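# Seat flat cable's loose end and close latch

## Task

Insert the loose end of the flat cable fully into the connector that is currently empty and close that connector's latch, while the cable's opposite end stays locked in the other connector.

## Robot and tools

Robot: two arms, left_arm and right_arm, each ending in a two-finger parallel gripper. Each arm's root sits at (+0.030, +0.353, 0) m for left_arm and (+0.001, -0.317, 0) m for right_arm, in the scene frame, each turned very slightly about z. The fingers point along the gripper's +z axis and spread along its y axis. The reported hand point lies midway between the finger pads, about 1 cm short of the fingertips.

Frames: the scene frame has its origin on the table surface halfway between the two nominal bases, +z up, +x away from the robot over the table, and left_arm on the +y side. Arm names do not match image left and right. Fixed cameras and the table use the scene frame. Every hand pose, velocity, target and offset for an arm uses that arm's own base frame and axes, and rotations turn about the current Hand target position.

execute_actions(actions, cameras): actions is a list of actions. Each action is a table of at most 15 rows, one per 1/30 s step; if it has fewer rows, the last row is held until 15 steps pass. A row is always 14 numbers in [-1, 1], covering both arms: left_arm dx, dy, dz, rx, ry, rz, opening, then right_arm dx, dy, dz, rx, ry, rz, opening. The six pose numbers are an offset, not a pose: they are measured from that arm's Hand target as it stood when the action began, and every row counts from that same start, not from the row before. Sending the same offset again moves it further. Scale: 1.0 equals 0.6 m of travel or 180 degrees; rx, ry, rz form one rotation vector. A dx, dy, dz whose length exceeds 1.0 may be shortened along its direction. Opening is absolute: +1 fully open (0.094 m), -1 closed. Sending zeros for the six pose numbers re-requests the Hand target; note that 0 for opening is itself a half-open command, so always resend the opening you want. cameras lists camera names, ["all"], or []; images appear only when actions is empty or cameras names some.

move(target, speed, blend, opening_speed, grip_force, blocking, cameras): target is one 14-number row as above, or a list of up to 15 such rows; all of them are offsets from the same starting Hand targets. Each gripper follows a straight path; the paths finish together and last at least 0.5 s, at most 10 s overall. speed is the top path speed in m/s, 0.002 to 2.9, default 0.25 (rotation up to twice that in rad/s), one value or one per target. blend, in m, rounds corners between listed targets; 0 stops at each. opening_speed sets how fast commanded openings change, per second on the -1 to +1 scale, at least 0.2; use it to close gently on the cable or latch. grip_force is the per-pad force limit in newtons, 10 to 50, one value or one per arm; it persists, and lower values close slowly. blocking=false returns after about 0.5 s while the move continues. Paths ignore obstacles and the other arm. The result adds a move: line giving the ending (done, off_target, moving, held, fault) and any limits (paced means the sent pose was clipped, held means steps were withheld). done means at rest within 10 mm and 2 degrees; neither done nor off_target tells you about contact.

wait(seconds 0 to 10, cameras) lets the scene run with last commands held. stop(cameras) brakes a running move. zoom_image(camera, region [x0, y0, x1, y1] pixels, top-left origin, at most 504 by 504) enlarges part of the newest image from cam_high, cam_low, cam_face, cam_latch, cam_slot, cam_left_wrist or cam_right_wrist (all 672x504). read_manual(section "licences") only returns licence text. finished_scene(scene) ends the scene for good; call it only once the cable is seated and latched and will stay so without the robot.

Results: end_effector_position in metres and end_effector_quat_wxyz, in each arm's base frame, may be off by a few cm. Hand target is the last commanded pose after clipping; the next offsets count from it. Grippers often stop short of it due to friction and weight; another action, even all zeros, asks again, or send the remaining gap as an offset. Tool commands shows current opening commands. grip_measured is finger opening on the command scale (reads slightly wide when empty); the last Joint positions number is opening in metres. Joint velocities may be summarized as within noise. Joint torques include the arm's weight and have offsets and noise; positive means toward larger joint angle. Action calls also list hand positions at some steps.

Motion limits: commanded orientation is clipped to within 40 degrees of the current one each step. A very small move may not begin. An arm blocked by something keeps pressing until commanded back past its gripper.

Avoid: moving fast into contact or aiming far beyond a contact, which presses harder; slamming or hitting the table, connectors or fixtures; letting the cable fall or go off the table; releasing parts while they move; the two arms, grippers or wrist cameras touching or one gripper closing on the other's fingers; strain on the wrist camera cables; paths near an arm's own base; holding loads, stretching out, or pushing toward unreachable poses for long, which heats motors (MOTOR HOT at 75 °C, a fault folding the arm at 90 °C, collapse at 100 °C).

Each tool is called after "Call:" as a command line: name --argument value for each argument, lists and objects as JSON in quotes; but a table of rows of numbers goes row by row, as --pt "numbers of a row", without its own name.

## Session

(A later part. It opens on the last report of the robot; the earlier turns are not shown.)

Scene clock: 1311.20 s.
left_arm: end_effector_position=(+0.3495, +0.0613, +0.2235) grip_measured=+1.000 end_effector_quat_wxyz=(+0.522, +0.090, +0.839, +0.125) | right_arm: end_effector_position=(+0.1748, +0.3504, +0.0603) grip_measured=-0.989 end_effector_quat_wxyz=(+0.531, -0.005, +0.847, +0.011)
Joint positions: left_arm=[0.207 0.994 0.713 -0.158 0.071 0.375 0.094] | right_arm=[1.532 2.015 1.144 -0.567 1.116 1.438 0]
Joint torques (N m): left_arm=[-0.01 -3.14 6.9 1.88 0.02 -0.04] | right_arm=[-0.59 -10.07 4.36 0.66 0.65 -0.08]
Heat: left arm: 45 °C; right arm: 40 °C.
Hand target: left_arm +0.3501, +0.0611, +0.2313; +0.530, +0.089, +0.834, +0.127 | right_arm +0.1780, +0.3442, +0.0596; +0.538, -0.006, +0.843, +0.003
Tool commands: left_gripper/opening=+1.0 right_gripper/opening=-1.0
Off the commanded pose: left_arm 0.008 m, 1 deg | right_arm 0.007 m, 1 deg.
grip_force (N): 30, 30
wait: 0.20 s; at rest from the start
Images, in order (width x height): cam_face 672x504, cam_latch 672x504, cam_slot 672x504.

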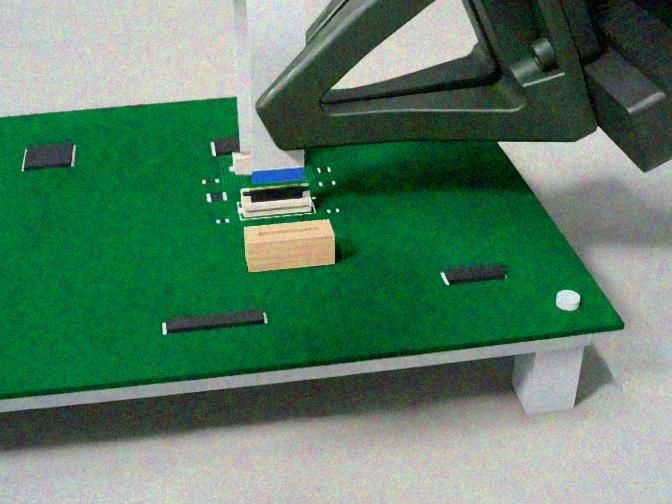

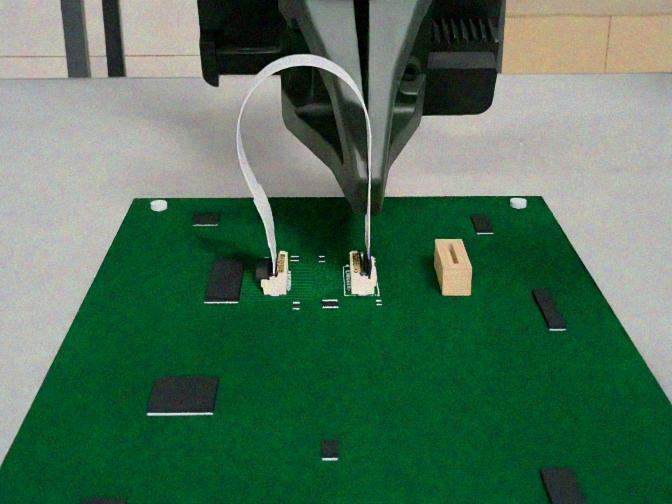

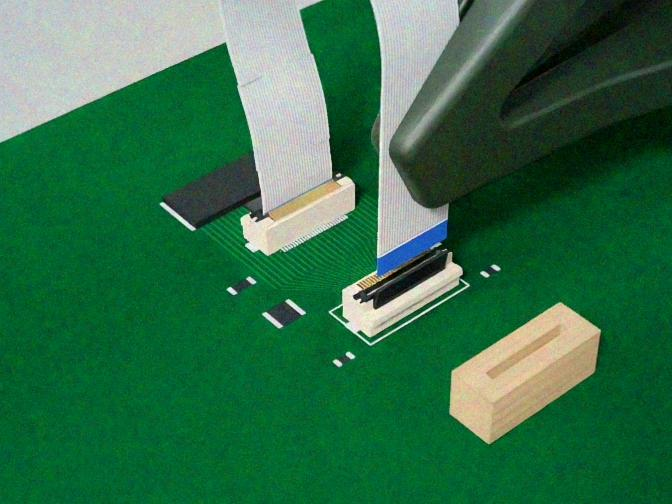

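Call:
move --target '[0,0,0,0,0,0,1,0.002,-0.0022,0.001,0,0,0,-1]' --speed 0.02 --cameras '["cam_latch","cam_slot","cam_face"]'

Call:
zoom_image --camera "cam_latch" --region '[335, 220, 395, 300]'

Call:
zoom_image --camera "cam_face" --region '[232, 150, 322, 220]'

Call:
zoom_image --camera "cam_slot" --region '[345, 210, 475, 320]'

Scene clock: 1322.43 s.
left_arm: end_effector_position=(+0.3495, +0.0613, +0.2235) grip_measured=+1.000 end_effector_quat_wxyz=(+0.522, +0.090, +0.839, +0.125) | right_arm: end_effector_position=(+0.1754, +0.3488, +0.0586) grip_measured=-0.989 end_effector_quat_wxyz=(+0.531, -0.007, +0.847, +0.008)
Joint positions: left_arm=[0.207 0.994 0.713 -0.158 0.071 0.375 0.094] | right_arm=[1.53 2.015 1.136 -0.558 1.116 1.43 0]
Joint torques (N m): left_arm=[-0.02 -3.14 6.91 1.89 0.02 -0.03] | right_arm=[-0.57 -10.54 4.45 0.67 0.65 -0.04]
Heat: left arm: 45 °C; right arm: 40 °C.
Hand target: left_arm +0.3501, +0.0611, +0.2313; +0.530, +0.089, +0.834, +0.127 | right_arm +0.1791, +0.3430, +0.0602; +0.538, -0.006, +0.843, +0.003
Off the commanded pose: left_arm 0.008 m, 1 deg | right_arm 0.007 m, 1 deg.
grip_force (N): 30, 30
move: done
Images, in order (width x height): cam_face 672x504, cam_latch 672x504, cam_slot 672x504.

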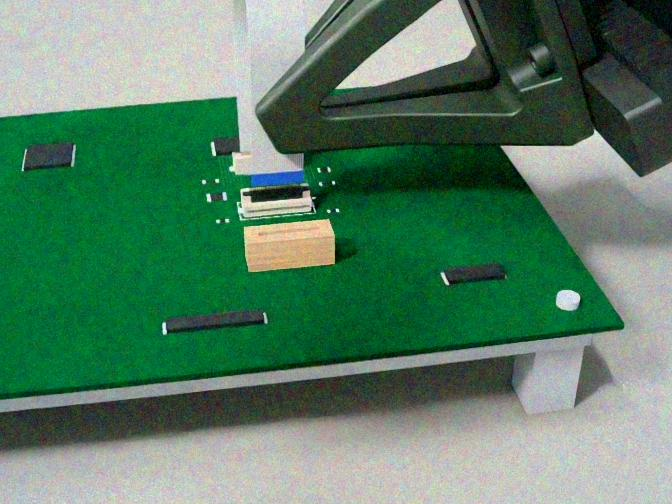

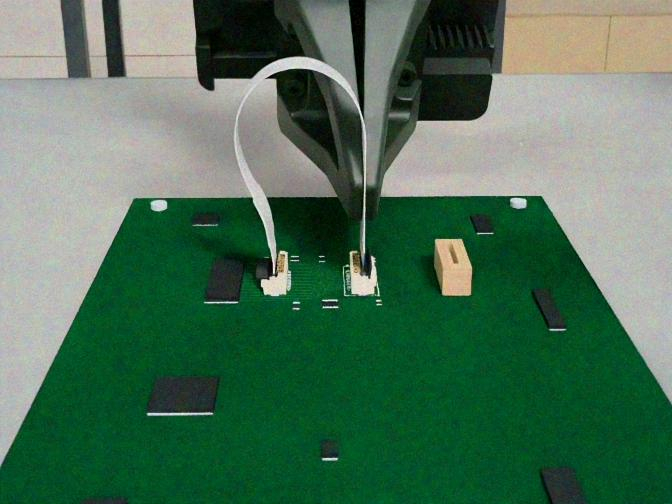

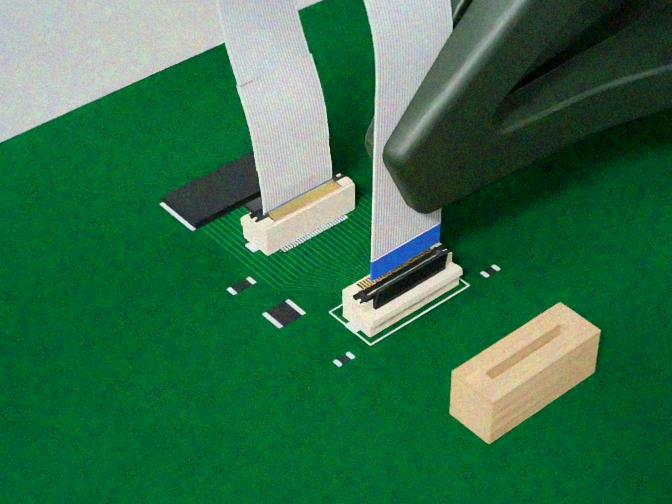

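Scaled by 6.300 from the camera's 672x504 image, which has a finer 960x720 frame.

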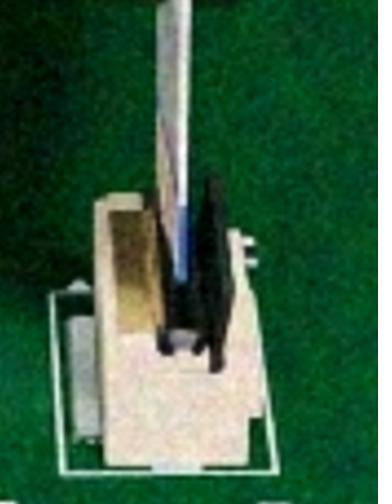

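Scaled by 5.600 from the camera's 672x504 image, which has a finer 960x720 frame.

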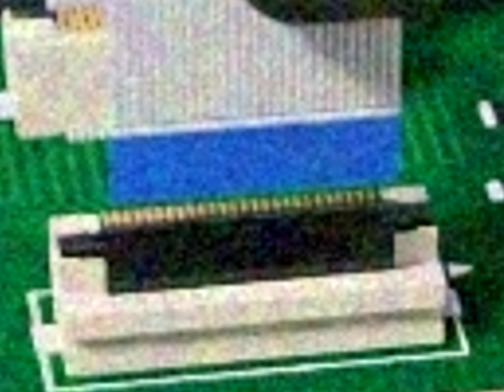

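Scaled by 3.877 from the camera's 672x504 image, which has a finer 960x720 frame.

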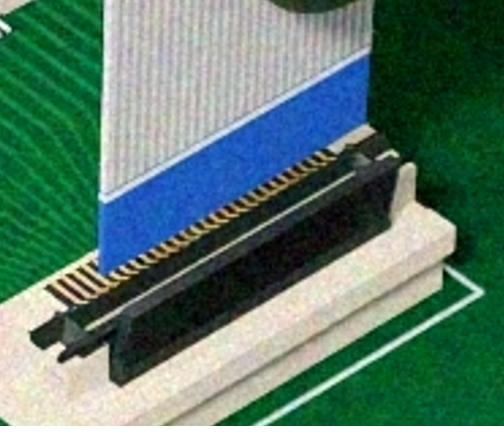

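Call:
zoom_image --camera "cam_slot" --region '[350, 240, 410, 300]'

Call:
zoom_image --camera "cam_slot" --region '[410, 215, 470, 275]'

Call:
zoom_image --camera "cam_face" --region '[238, 165, 278, 205]'

Call:
zoom_image --camera "cam_face" --region '[278, 165, 318, 205]'

Scaled by 8.400 from the camera's 672x504 image, which has a finer 960x720 frame.

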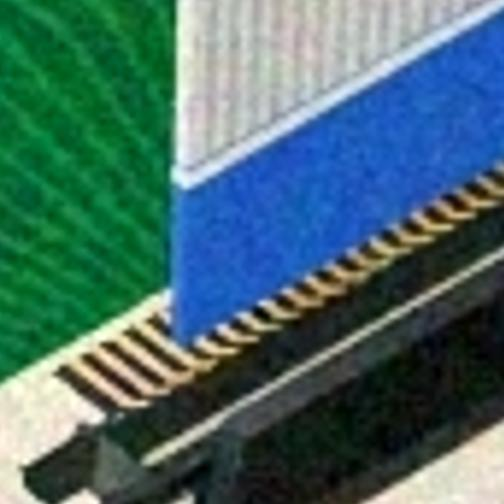

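Scaled by 8.400 from the camera's 672x504 image, which has a finer 960x720 frame.

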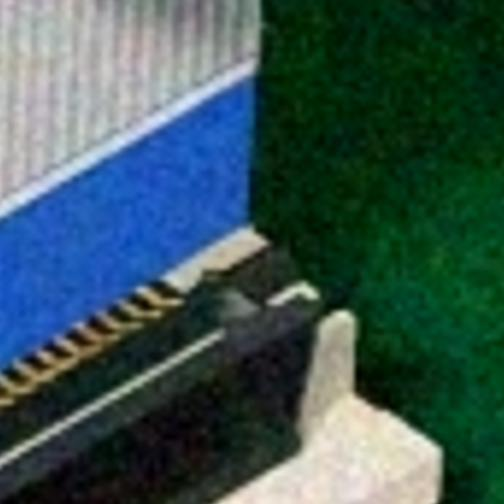

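Scaled by 12.600 from the camera's 672x504 image, which has a finer 960x720 frame.

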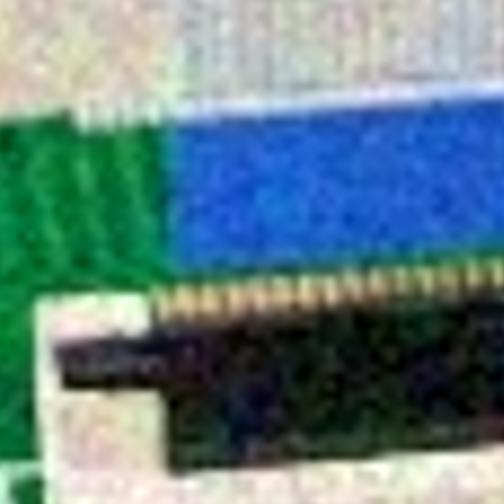

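Scaled by 12.600 from the camera's 672x504 image, which has a finer 960x720 frame.

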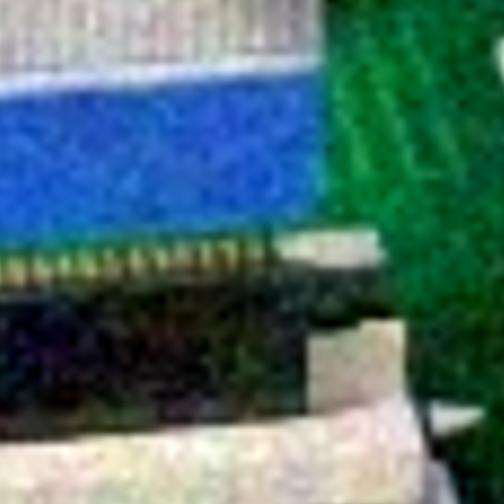

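Call:
zoom_image --camera "cam_slot" --region '[240, 165, 360, 255]'

Call:
zoom_image --camera "cam_latch" --region '[250, 235, 310, 305]'

Scaled by 4.200 from the camera's 672x504 image, which has a finer 960x720 frame.

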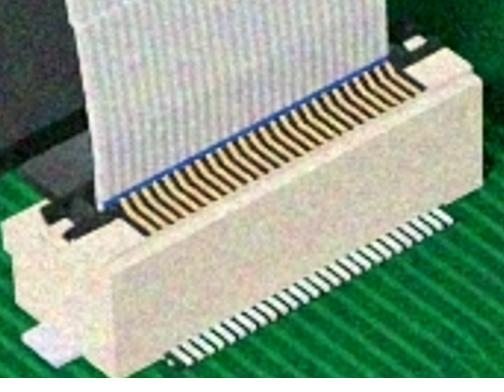

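Scaled by 7.200 from the camera's 672x504 image, which has a finer 960x720 frame.

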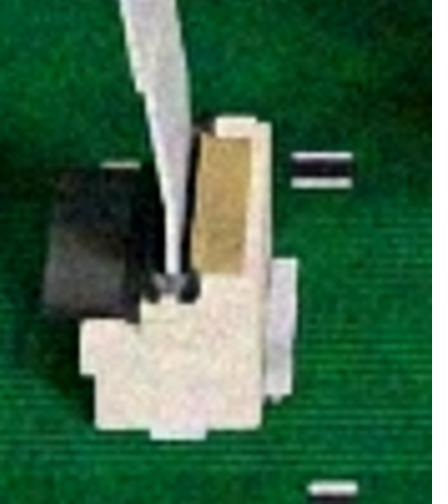

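Call:
move --target '[0,0,0,0,0,0,1,0.0017,0,0.0005,0,0,0,-1]' --speed 0.02 --cameras '["cam_latch","cam_slot","cam_face"]'

Call:
zoom_image --camera "cam_face" --region '[238, 165, 278, 205]'

Call:
zoom_image --camera "cam_face" --region '[278, 165, 318, 205]'

Call:
zoom_image --camera "cam_slot" --region '[345, 210, 475, 320]'

Scene clock: 1445.10 s.
left_arm: end_effector_position=(+0.3495, +0.0613, +0.2235) grip_measured=+1.000 end_effector_quat_wxyz=(+0.522, +0.090, +0.839, +0.125) | right_arm: end_effector_position=(+0.1766, +0.3491, +0.0587) grip_measured=-0.989 end_effector_quat_wxyz=(+0.532, -0.007, +0.847, +0.008)
Joint positions: left_arm=[0.207 0.994 0.713 -0.158 0.071 0.375 0.094] | right_arm=[1.527 2.015 1.136 -0.552 1.116 1.423 0]
Joint torques (N m): left_arm=[-0.01 -3.14 6.89 1.89 0.02 -0.04] | right_arm=[-0.58 -10.74 4.26 0.7 0.65 -0.09]
Heat: left arm: 45 °C; right arm: 40 °C.
Hand target: left_arm +0.3501, +0.0611, +0.2313; +0.530, +0.089, +0.834, +0.127 | right_arm +0.1801, +0.3429, +0.0605; +0.538, -0.006, +0.843, +0.003
Off the commanded pose: left_arm 0.008 m, 1 deg | right_arm 0.007 m, 1 deg.
grip_force (N): 30, 30
move: done
Images, in order (width x height): cam_face 672x504, cam_latch 672x504, cam_slot 672x504.

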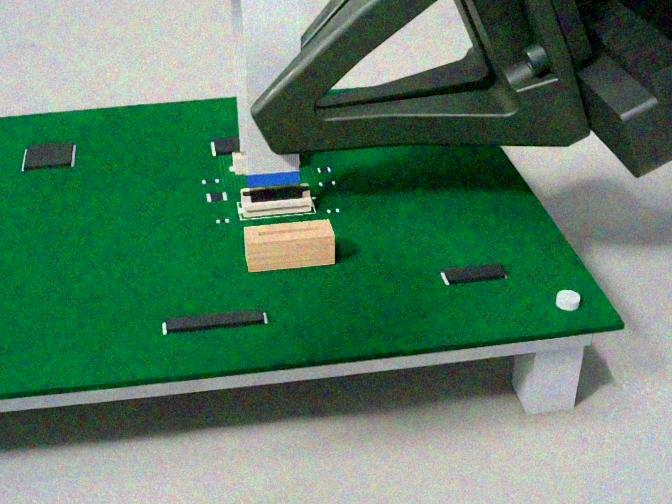

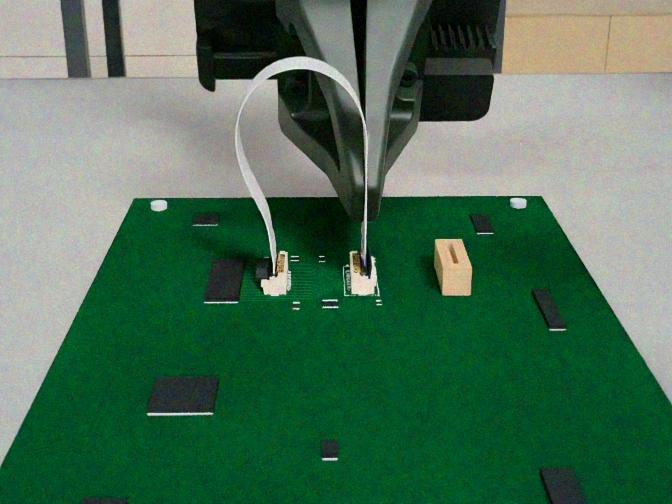

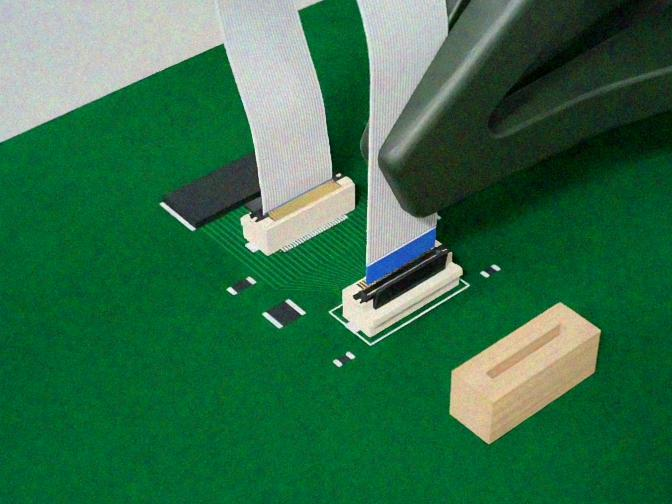

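Scaled by 12.600 from the camera's 672x504 image, which has a finer 960x720 frame.

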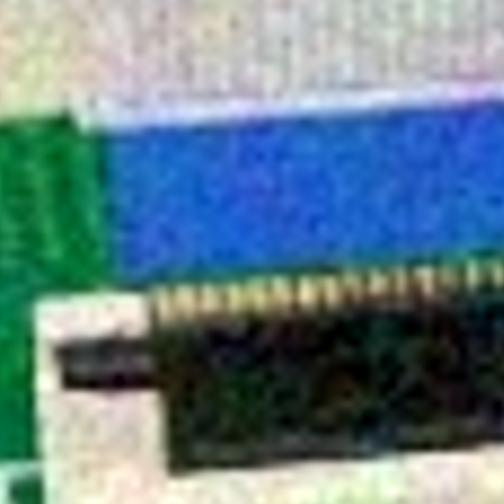

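Scaled by 12.600 from the camera's 672x504 image, which has a finer 960x720 frame.

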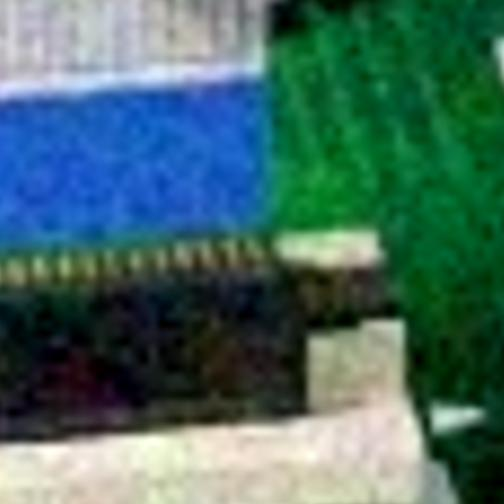

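Scaled by 3.877 from the camera's 672x504 image, which has a finer 960x720 frame.

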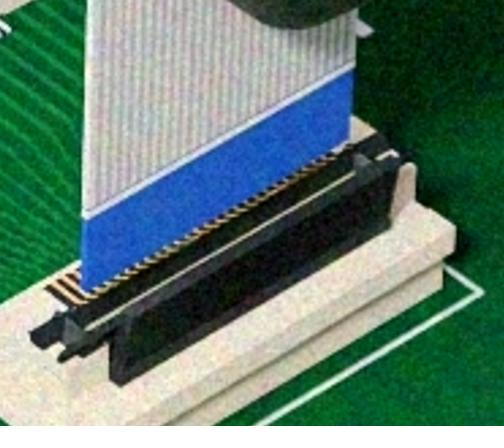

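Call:
zoom_image --camera "cam_slot" --region '[350, 240, 410, 300]'

Call:
zoom_image --camera "cam_slot" --region '[410, 215, 470, 275]'

Call:
zoom_image --camera "cam_latch" --region '[340, 225, 390, 300]'

Scaled by 8.400 from the camera's 672x504 image, which has a finer 960x720 frame.

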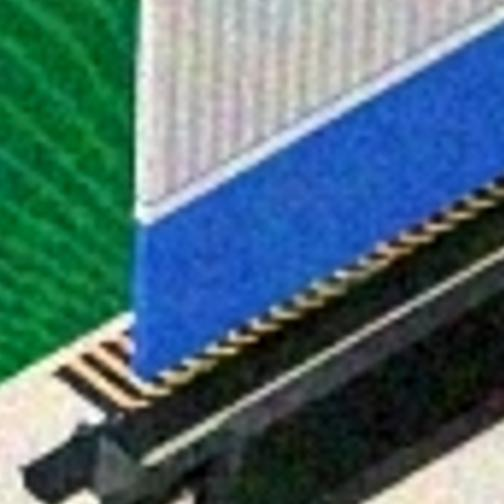

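Scaled by 8.400 from the camera's 672x504 image, which has a finer 960x720 frame.

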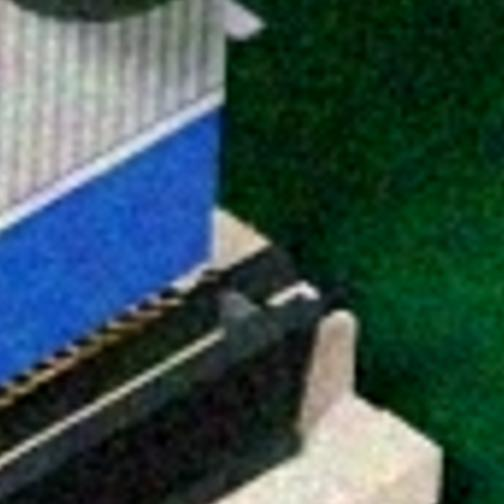

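Scaled by 6.720 from the camera's 672x504 image, which has a finer 960x720 frame.

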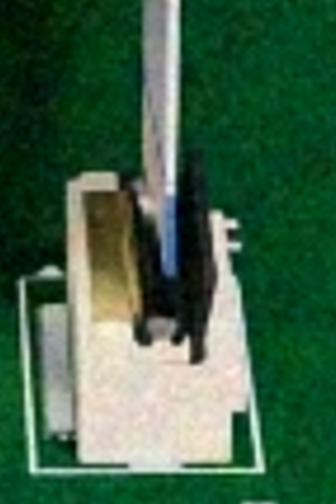

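Call:
move --target '[0,0,0,0,0,0,1,-0.0075,-0.0007,0.0003,0,0,0,-1]' --speed 0.02

Scene clock: 1509.40 s.
left_arm: end_effector_position=(+0.3495, +0.0613, +0.2235) grip_measured=+1.000 end_effector_quat_wxyz=(+0.522, +0.090, +0.839, +0.125) | right_arm: end_effector_position=(+0.1766, +0.3488, +0.0586) grip_measured=-0.989 end_effector_quat_wxyz=(+0.532, -0.002, +0.847, +0.011)
Joint positions: left_arm=[0.207 0.994 0.713 -0.158 0.071 0.375 0.094] | right_arm=[1.527 2.015 1.136 -0.554 1.116 1.436 0]
Joint torques (N m): left_arm=[-0.02 -3.15 6.89 1.89 0.02 -0.04] | right_arm=[0.36 -10.65 4.72 0.4 0.7 0.05]
Heat: left arm: 45 °C; right arm: 40 °C.
Hand target: left_arm +0.3501, +0.0611, +0.2313; +0.530, +0.089, +0.834, +0.127 | right_arm +0.1756, +0.3425, +0.0607; +0.538, -0.006, +0.843, +0.003
Off the commanded pose: left_arm 0.008 m, 1 deg | right_arm 0.007 m, 1 deg.
grip_force (N): 30, 30
move: done

Call:
move --target '[0,0,0,0,0,0,1,-0.003,-0.0004,0.0003,0,0,0,-1]' --speed 0.02

Scene clock: 1514.63 s.
left_arm: end_effector_position=(+0.3495, +0.0613, +0.2235) grip_measured=+1.000 end_effector_quat_wxyz=(+0.522, +0.090, +0.839, +0.125) | right_arm: end_effector_position=(+0.1751, +0.3478, +0.0584) grip_measured=-0.989 end_effector_quat_wxyz=(+0.531, -0.002, +0.847, +0.010)
Joint positions: left_arm=[0.207 0.994 0.713 -0.158 0.071 0.375 0.094] | right_arm=[1.531 2.015 1.136 -0.566 1.116 1.448 0]
Joint torques (N m): left_arm=[0.01 -3.12 6.89 1.89 0.02 -0.04] | right_arm=[0.4 -10.51 4.85 0.42 0.68 0.05]
Heat: left arm: 45 °C; right arm: 40 °C.
Hand target: left_arm +0.3501, +0.0611, +0.2313; +0.530, +0.089, +0.834, +0.127 | right_arm +0.1739, +0.3423, +0.0609; +0.538, -0.006, +0.843, +0.003
Off the commanded pose: left_arm 0.008 m, 1 deg | right_arm 0.006 m, 1 deg.
grip_force (N): 30, 30
move: done

Call:
wait --seconds 0.1 --cameras '["cam_latch","cam_face","cam_slot"]'

Call:
zoom_image --camera "cam_face" --region '[238, 165, 278, 205]'

Call:
zoom_image --camera "cam_face" --region '[278, 165, 318, 205]'

Call:
zoom_image --camera "cam_latch" --region '[340, 225, 390, 300]'

Call:
zoom_image --camera "cam_slot" --region '[350, 240, 410, 300]'

Call:
zoom_image --camera "cam_slot" --region '[410, 215, 470, 275]'

Scene clock: 1524.33 s.
left_arm: end_effector_position=(+0.3495, +0.0613, +0.2235) grip_measured=+1.000 end_effector_quat_wxyz=(+0.522, +0.090, +0.839, +0.125) | right_arm: end_effector_position=(+0.1751, +0.3477, +0.0584) grip_measured=-0.989 end_effector_quat_wxyz=(+0.531, -0.002, +0.847, +0.010)
Joint positions: left_arm=[0.207 0.994 0.713 -0.158 0.071 0.375 0.094] | right_arm=[1.531 2.015 1.136 -0.567 1.116 1.449 0]
Joint torques (N m): left_arm=[-0.01 -3.14 6.9 1.89 0.01 -0.04] | right_arm=[0.35 -10.5 4.93 0.33 0.66 0.03]
Heat: left arm: 45 °C; right arm: 40 °C.
Hand target: left_arm +0.3501, +0.0611, +0.2313; +0.530, +0.089, +0.834, +0.127 | right_arm +0.1739, +0.3423, +0.0609; +0.538, -0.006, +0.843, +0.003
Tool commands: left_gripper/opening=+1.0 right_gripper/opening=-1.0
Off the commanded pose: left_arm 0.008 m, 1 deg | right_arm 0.006 m, 1 deg.
grip_force (N): 30, 30
wait: 0.10 s; at rest from the start
Images, in order (width x height): cam_face 672x504, cam_latch 672x504, cam_slot 672x504.

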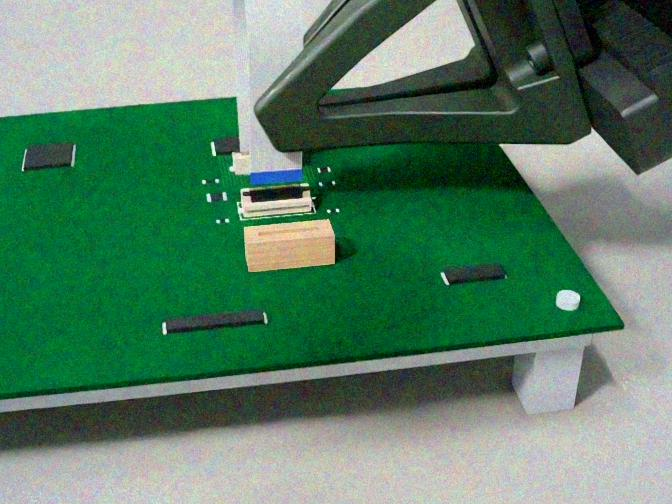

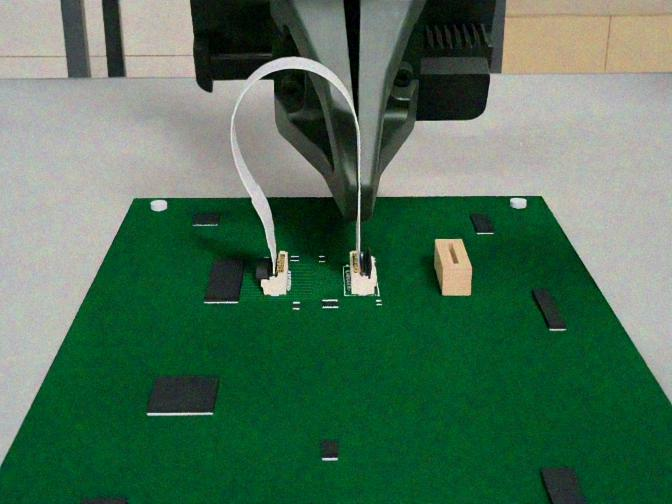

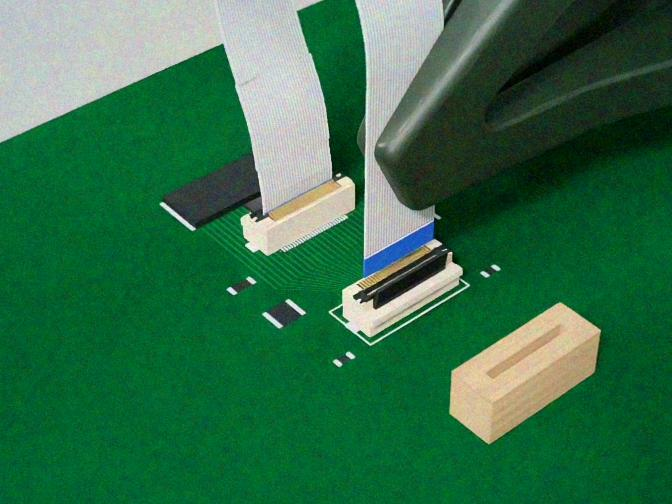

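Scaled by 12.600 from the camera's 672x504 image, which has a finer 960x720 frame.

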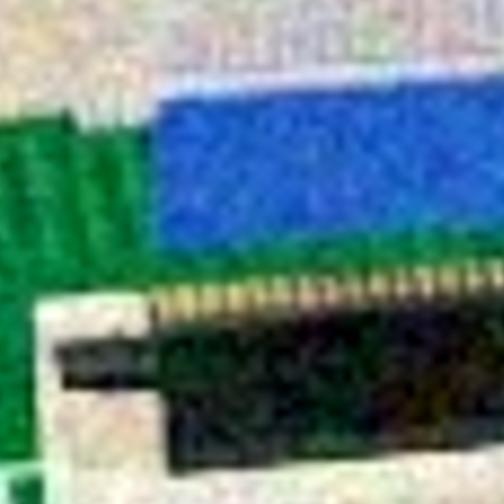

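Scaled by 12.600 from the camera's 672x504 image, which has a finer 960x720 frame.

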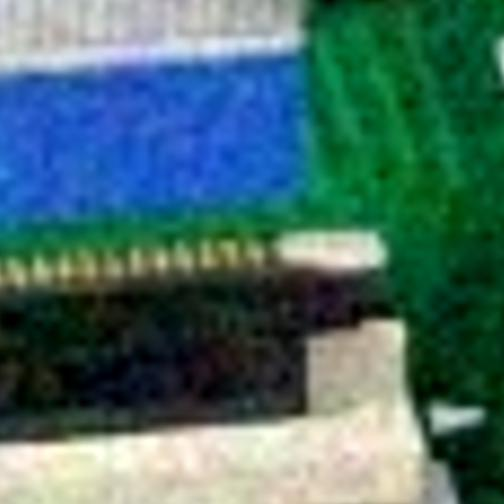

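Scaled by 6.720 from the camera's 672x504 image, which has a finer 960x720 frame.

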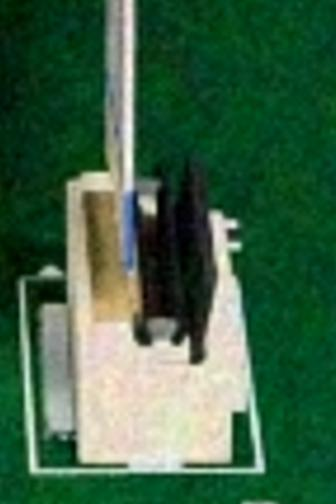

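Scaled by 8.400 from the camera's 672x504 image, which has a finer 960x720 frame.

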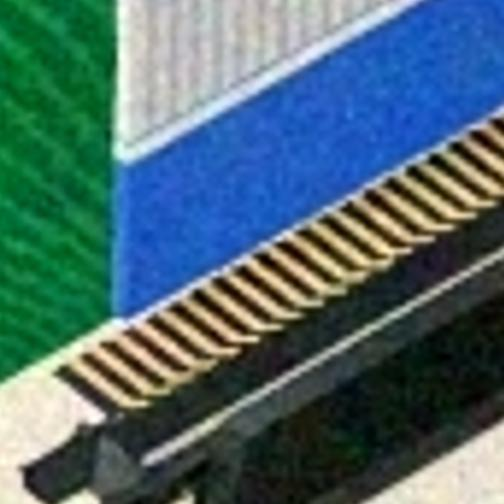

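Scaled by 8.400 from the camera's 672x504 image, which has a finer 960x720 frame.

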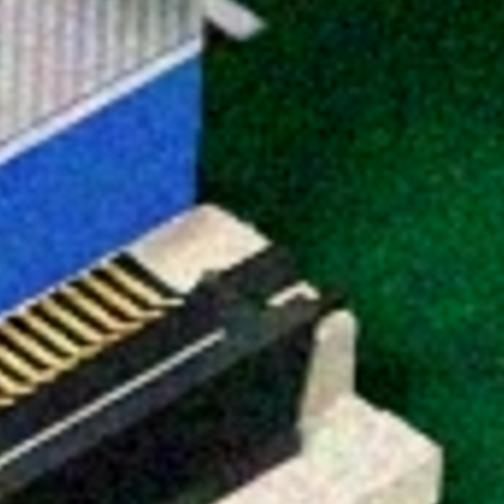

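Call:
move --target '[0,0,0,0,0,0,1,0.0075,0.006,0,0,0,0,-1]' --speed 0.01

Scene clock: 1561.23 s.
left_arm: end_effector_position=(+0.3495, +0.0613, +0.2235) grip_measured=+1.000 end_effector_quat_wxyz=(+0.522, +0.090, +0.839, +0.125) | right_arm: end_effector_position=(+0.1751, +0.3477, +0.0584) grip_measured=-0.989 end_effector_quat_wxyz=(+0.531, -0.008, +0.847, +0.006)
Joint positions: left_arm=[0.207 0.994 0.713 -0.158 0.071 0.375 0.094] | right_arm=[1.531 2.015 1.136 -0.567 1.116 1.435 0]
Joint torques (N m): left_arm=[-0.02 -3.12 6.9 1.89 0.01 -0.04] | right_arm=[-0.42 -9.81 5.72 0.62 0.67 -0.05]
Heat: left arm: 45 °C; right arm: 40 °C.
Hand target: left_arm +0.3501, +0.0611, +0.2313; +0.530, +0.089, +0.834, +0.127 | right_arm +0.1784, +0.3459, +0.0609; +0.538, -0.006, +0.843, +0.003
Off the commanded pose: left_arm 0.008 m, 1 deg | right_arm 0.004 m, 1 deg.
grip_force (N): 30, 30
move: done

Call:
move --target '[0,0,0,0,0,0,1,0.001,0.006,0,0,0,0,-1]' --speed 0.01

Scene clock: 1566.20 s.
left_arm: end_effector_position=(+0.3495, +0.0613, +0.2235) grip_measured=+1.000 end_effector_quat_wxyz=(+0.522, +0.090, +0.839, +0.125) | right_arm: end_effector_position=(+0.1751, +0.3477, +0.0584) grip_measured=-0.989 end_effector_quat_wxyz=(+0.531, -0.009, +0.847, +0.005)
Joint positions: left_arm=[0.207 0.994 0.713 -0.158 0.071 0.375 0.094] | right_arm=[1.531 2.015 1.136 -0.567 1.116 1.431 0]
Joint torques (N m): left_arm=[-0.01 -3.15 6.89 1.89 0.02 -0.04] | right_arm=[-0.55 -8.91 7.46 0.62 0.7 -0.05]
Heat: left arm: 45 °C; right arm: 40 °C.
Hand target: left_arm +0.3501, +0.0611, +0.2313; +0.530, +0.089, +0.834, +0.127 | right_arm +0.1790, +0.3495, +0.0609; +0.538, -0.006, +0.843, +0.003
Off the commanded pose: left_arm 0.008 m, 1 deg | right_arm 0.005 m, 1 deg.
grip_force (N): 30, 30
move: done

Call:
move --target '[0,0,0,0,0,0,1,0.0008,0.003,0.001,0,0,0,-1]' --speed 0.01

Scene clock: 1572.63 s.
left_arm: end_effector_position=(+0.3495, +0.0613, +0.2235) grip_measured=+1.000 end_effector_quat_wxyz=(+0.522, +0.090, +0.839, +0.125) | right_arm: end_effector_position=(+0.1751, +0.3477, +0.0584) grip_measured=-0.989 end_effector_quat_wxyz=(+0.531, -0.010, +0.847, +0.005)
Joint positions: left_arm=[0.207 0.994 0.713 -0.158 0.071 0.375 0.094] | right_arm=[1.531 2.015 1.136 -0.567 1.116 1.428 0]
Joint torques (N m): left_arm=[0.01 -3.12 6.89 1.89 0.02 -0.04] | right_arm=[-0.83 -8.7 8.36 0.57 0.62 -0.09]
Heat: left arm: 45 °C; right arm: 40 °C.
Hand target: left_arm +0.3501, +0.0611, +0.2313; +0.530, +0.089, +0.834, +0.127 | right_arm +0.1794, +0.3513, +0.0615; +0.538, -0.006, +0.843, +0.003
Off the commanded pose: left_arm 0.008 m, 1 deg | right_arm 0.006 m, 1 deg.
grip_force (N): 30, 30
move: done

Call:
move --target '[0,0,0,0,0,0,1,0.0005,0.0015,0.001,0,0,0,-1]' --speed 0.01

Scene clock: 1577.40 s.
left_arm: end_effector_position=(+0.3495, +0.0613, +0.2235) grip_measured=+1.000 end_effector_quat_wxyz=(+0.522, +0.090, +0.839, +0.125) | right_arm: end_effector_position=(+0.1756, +0.3474, +0.0584) grip_measured=-0.989 end_effector_quat_wxyz=(+0.531, -0.011, +0.847, +0.004)
Joint positions: left_arm=[0.207 0.994 0.713 -0.158 0.071 0.375 0.094] | right_arm=[1.529 2.015 1.136 -0.567 1.116 1.426 0]
Joint torques (N m): left_arm=[-0.01 -3.11 6.89 1.89 0.02 -0.04] | right_arm=[-0.75 -8.5 8.66 0.57 0.63 -0.04]
Heat: left arm: 45 °C; right arm: 40 °C.
Hand target: left_arm +0.3501, +0.0611, +0.2313; +0.530, +0.089, +0.834, +0.127 | right_arm +0.1798, +0.3521, +0.0621; +0.538, -0.006, +0.843, +0.003
Off the commanded pose: left_arm 0.008 m, 1 deg | right_arm 0.007 m, 1 deg.
grip_force (N): 30, 30
move: done

Call:
move --target '[0,0,0,0,0,0,1,0,0.0015,0.001,0,0,0,-1]' --speed 0.01 --cameras '["cam_latch","cam_face","cam_slot"]'

Call:
zoom_image --camera "cam_face" --region '[238, 165, 278, 205]'

Call:
zoom_image --camera "cam_face" --region '[278, 165, 318, 205]'

Call:
zoom_image --camera "cam_latch" --region '[340, 225, 390, 300]'

Scene clock: 1587.07 s.
left_arm: end_effector_position=(+0.3495, +0.0613, +0.2235) grip_measured=+1.000 end_effector_quat_wxyz=(+0.522, +0.090, +0.839, +0.125) | right_arm: end_effector_position=(+0.1757, +0.3493, +0.0598) grip_measured=-0.989 end_effector_quat_wxyz=(+0.531, -0.009, +0.847, +0.006)
Joint positions: left_arm=[0.207 0.994 0.713 -0.158 0.071 0.375 0.094] | right_arm=[1.529 2.015 1.142 -0.567 1.116 1.425 0]
Joint torques (N m): left_arm=[-0.01 -3.14 6.89 1.89 0.02 -0.04] | right_arm=[-0.79 -8.44 8.61 0.51 0.68 -0.04]
Heat: left arm: 45 °C; right arm: 39 °C.
Hand target: left_arm +0.3501, +0.0611, +0.2313; +0.530, +0.089, +0.834, +0.127 | right_arm +0.1798, +0.3531, +0.0627; +0.538, -0.006, +0.843, +0.003
Off the commanded pose: left_arm 0.008 m, 1 deg | right_arm 0.006 m, 1 deg.
grip_force (N): 30, 30
move: done
Images, in order (width x height): cam_face 672x504, cam_latch 672x504, cam_slot 672x504.

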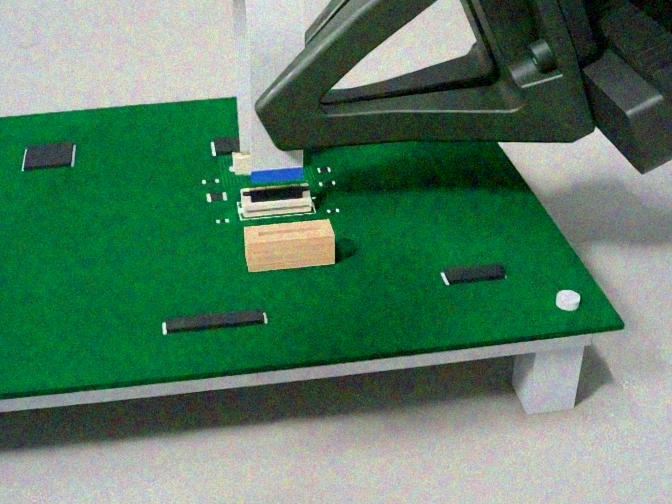

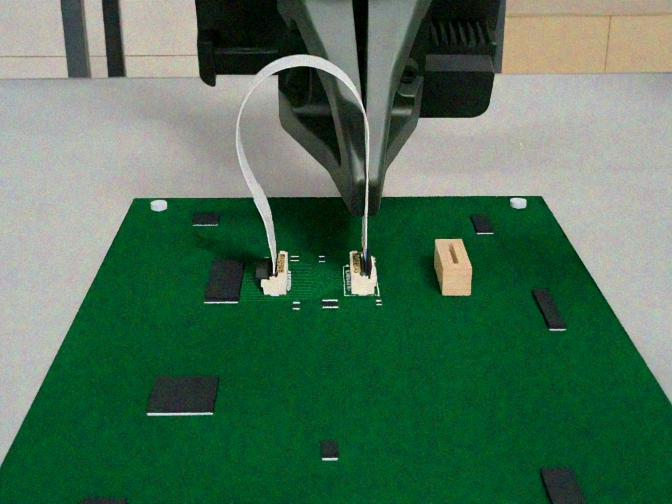

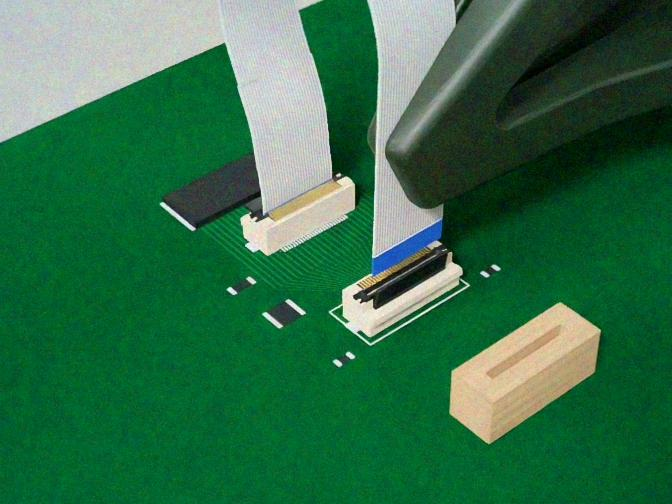

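Scaled by 12.600 from the camera's 672x504 image, which has a finer 960x720 frame.

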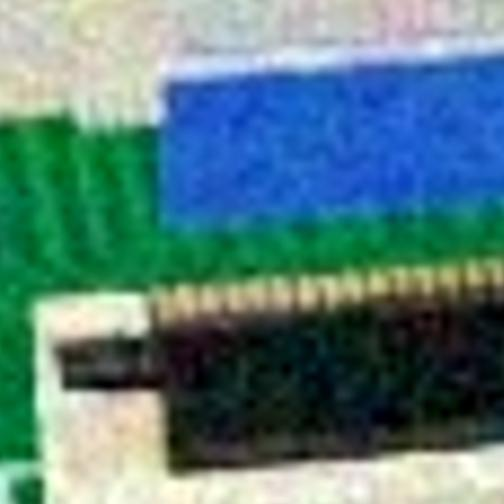

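Scaled by 12.600 from the camera's 672x504 image, which has a finer 960x720 frame.

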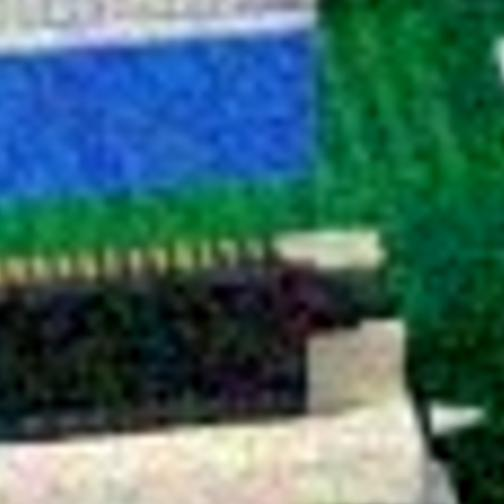

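Scaled by 6.720 from the camera's 672x504 image, which has a finer 960x720 frame.

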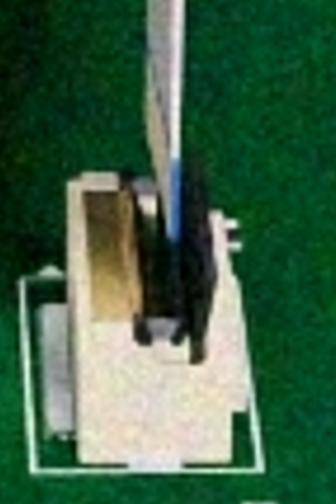

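Call:
move --target '[0,0,0,0,0,0,1,0.0008,0,0,-0.0076,0,0.0035,-1]' --speed 0.01 --cameras '["cam_latch","cam_face","cam_slot"]'

Call:
zoom_image --camera "cam_face" --region '[238, 165, 278, 205]'

Call:
zoom_image --camera "cam_face" --region '[278, 165, 318, 205]'

Call:
zoom_image --camera "cam_latch" --region '[340, 225, 390, 300]'

Scene clock: 1617.40 s.
left_arm: end_effector_position=(+0.3495, +0.0613, +0.2235) grip_measured=+1.000 end_effector_quat_wxyz=(+0.522, +0.090, +0.839, +0.125) | right_arm: end_effector_position=(+0.1764, +0.3490, +0.0598) grip_measured=-0.989 end_effector_quat_wxyz=(+0.531, -0.020, +0.847, -0.002)
Joint positions: left_arm=[0.207 0.994 0.713 -0.158 0.071 0.375 0.094] | right_arm=[1.527 2.015 1.142 -0.567 1.116 1.397 0]
Joint torques (N m): left_arm=[-0.01 -3.14 6.89 1.89 0.02 -0.04] | right_arm=[-0.61 -8.44 8.59 0.54 0.65 -0.08]
Heat: left arm: 45 °C; right arm: 39 °C.
Hand target: left_arm +0.3501, +0.0611, +0.2313; +0.530, +0.089, +0.834, +0.127 | right_arm +0.1802, +0.3531, +0.0627; +0.538, -0.017, +0.843, -0.004
Off the commanded pose: left_arm 0.008 m, 1 deg | right_arm 0.006 m, 1 deg.
grip_force (N): 30, 30
move: done
Images, in order (width x height): cam_face 672x504, cam_latch 672x504, cam_slot 672x504.

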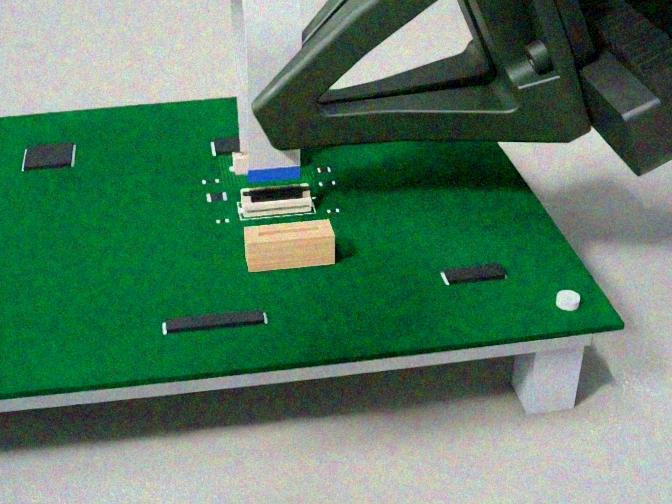

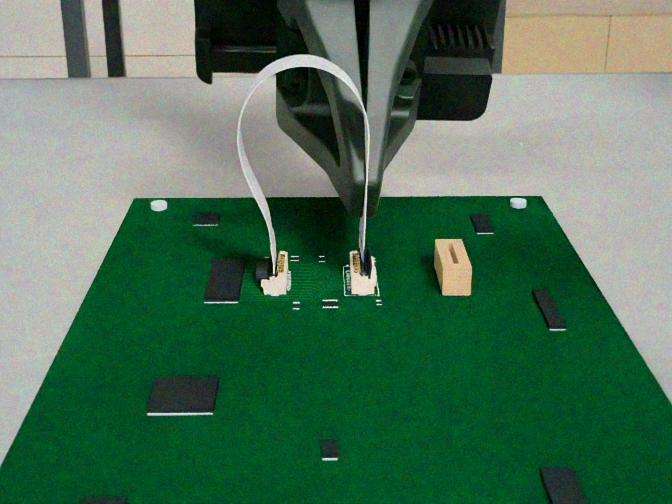

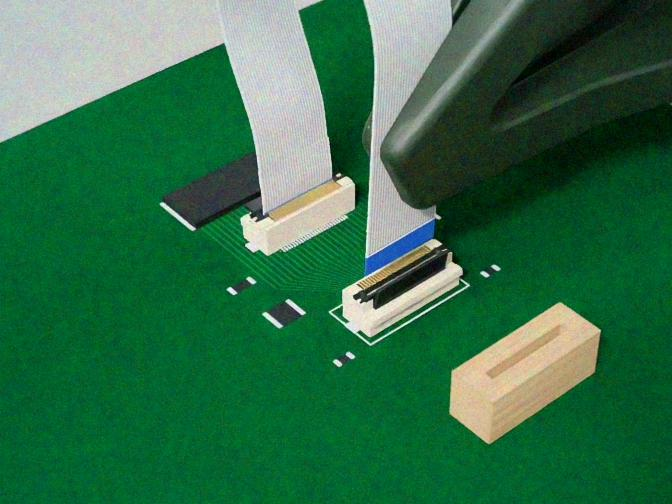

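Scaled by 12.600 from the camera's 672x504 image, which has a finer 960x720 frame.

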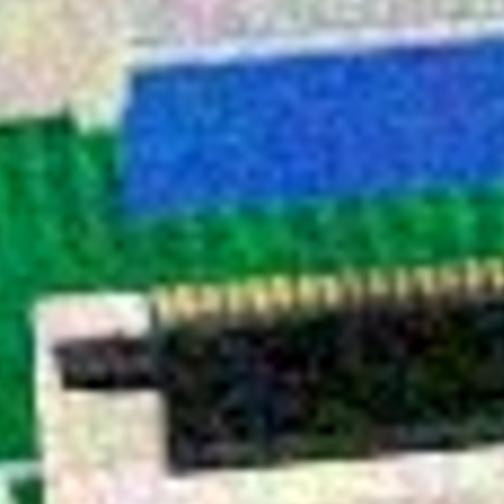

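Scaled by 12.600 from the camera's 672x504 image, which has a finer 960x720 frame.

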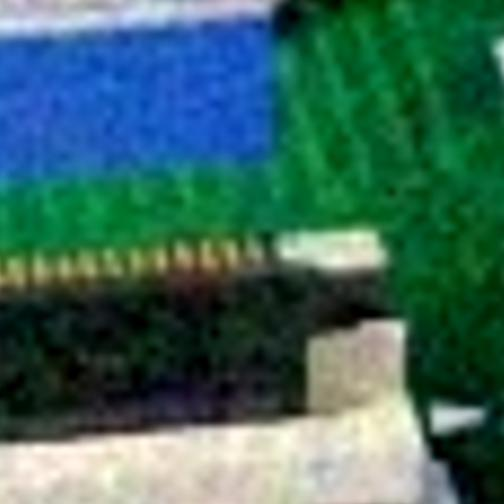

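Scaled by 6.720 from the camera's 672x504 image, which has a finer 960x720 frame.

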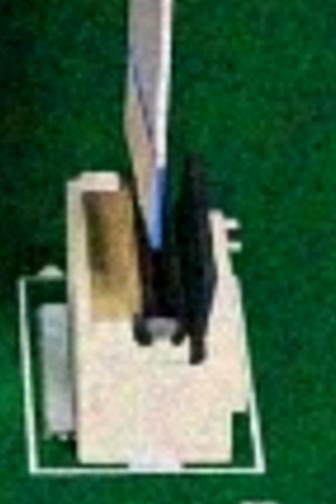

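Call:
zoom_image --camera "cam_latch" --region '[350, 235, 380, 280]'

Call:
zoom_image --camera "cam_slot" --region '[350, 240, 410, 300]'

Call:
zoom_image --camera "cam_slot" --region '[410, 215, 470, 275]'

Scaled by 11.200 from the camera's 672x504 image, which has a finer 960x720 frame.

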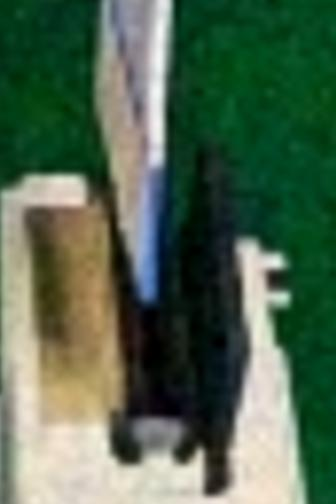

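Scaled by 8.400 from the camera's 672x504 image, which has a finer 960x720 frame.

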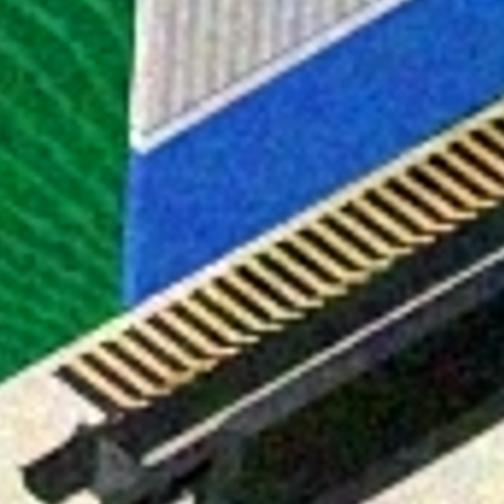

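Scaled by 8.400 from the camera's 672x504 image, which has a finer 960x720 frame.

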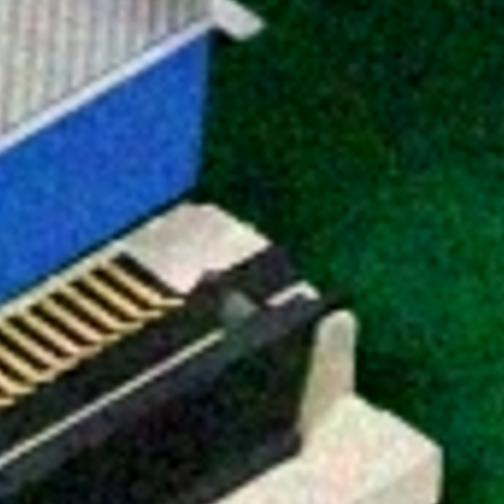

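Call:
move --target '[0,0,0,0,0,0,1,0,0,0,0,0,-0.006,-1]' --speed 0.01

Scene clock: 1689.53 s.
left_arm: end_effector_position=(+0.3495, +0.0613, +0.2235) grip_measured=+1.000 end_effector_quat_wxyz=(+0.522, +0.090, +0.839, +0.125) | right_arm: end_effector_position=(+0.1765, +0.3512, +0.0620) grip_measured=-0.989 end_effector_quat_wxyz=(+0.531, -0.013, +0.847, -0.001)
Joint positions: left_arm=[0.207 0.994 0.713 -0.158 0.071 0.375 0.094] | right_arm=[1.527 2.024 1.168 -0.6 1.116 1.425 0]
Joint torques (N m): left_arm=[-0.01 -3.14 6.9 1.89 0.02 -0.04] | right_arm=[-0.58 -8.03 8.64 0.37 0.68 0.04]
Heat: left arm: 45 °C; right arm: 38 °C.
Hand target: left_arm +0.3501, +0.0611, +0.2313; +0.530, +0.089, +0.834, +0.127 | right_arm +0.1802, +0.3530, +0.0626; +0.538, -0.010, +0.843, -0.009
Off the commanded pose: left_arm 0.008 m, 1 deg | right_arm 0.004 m, 1 deg.
grip_force (N): 30, 30
move: done


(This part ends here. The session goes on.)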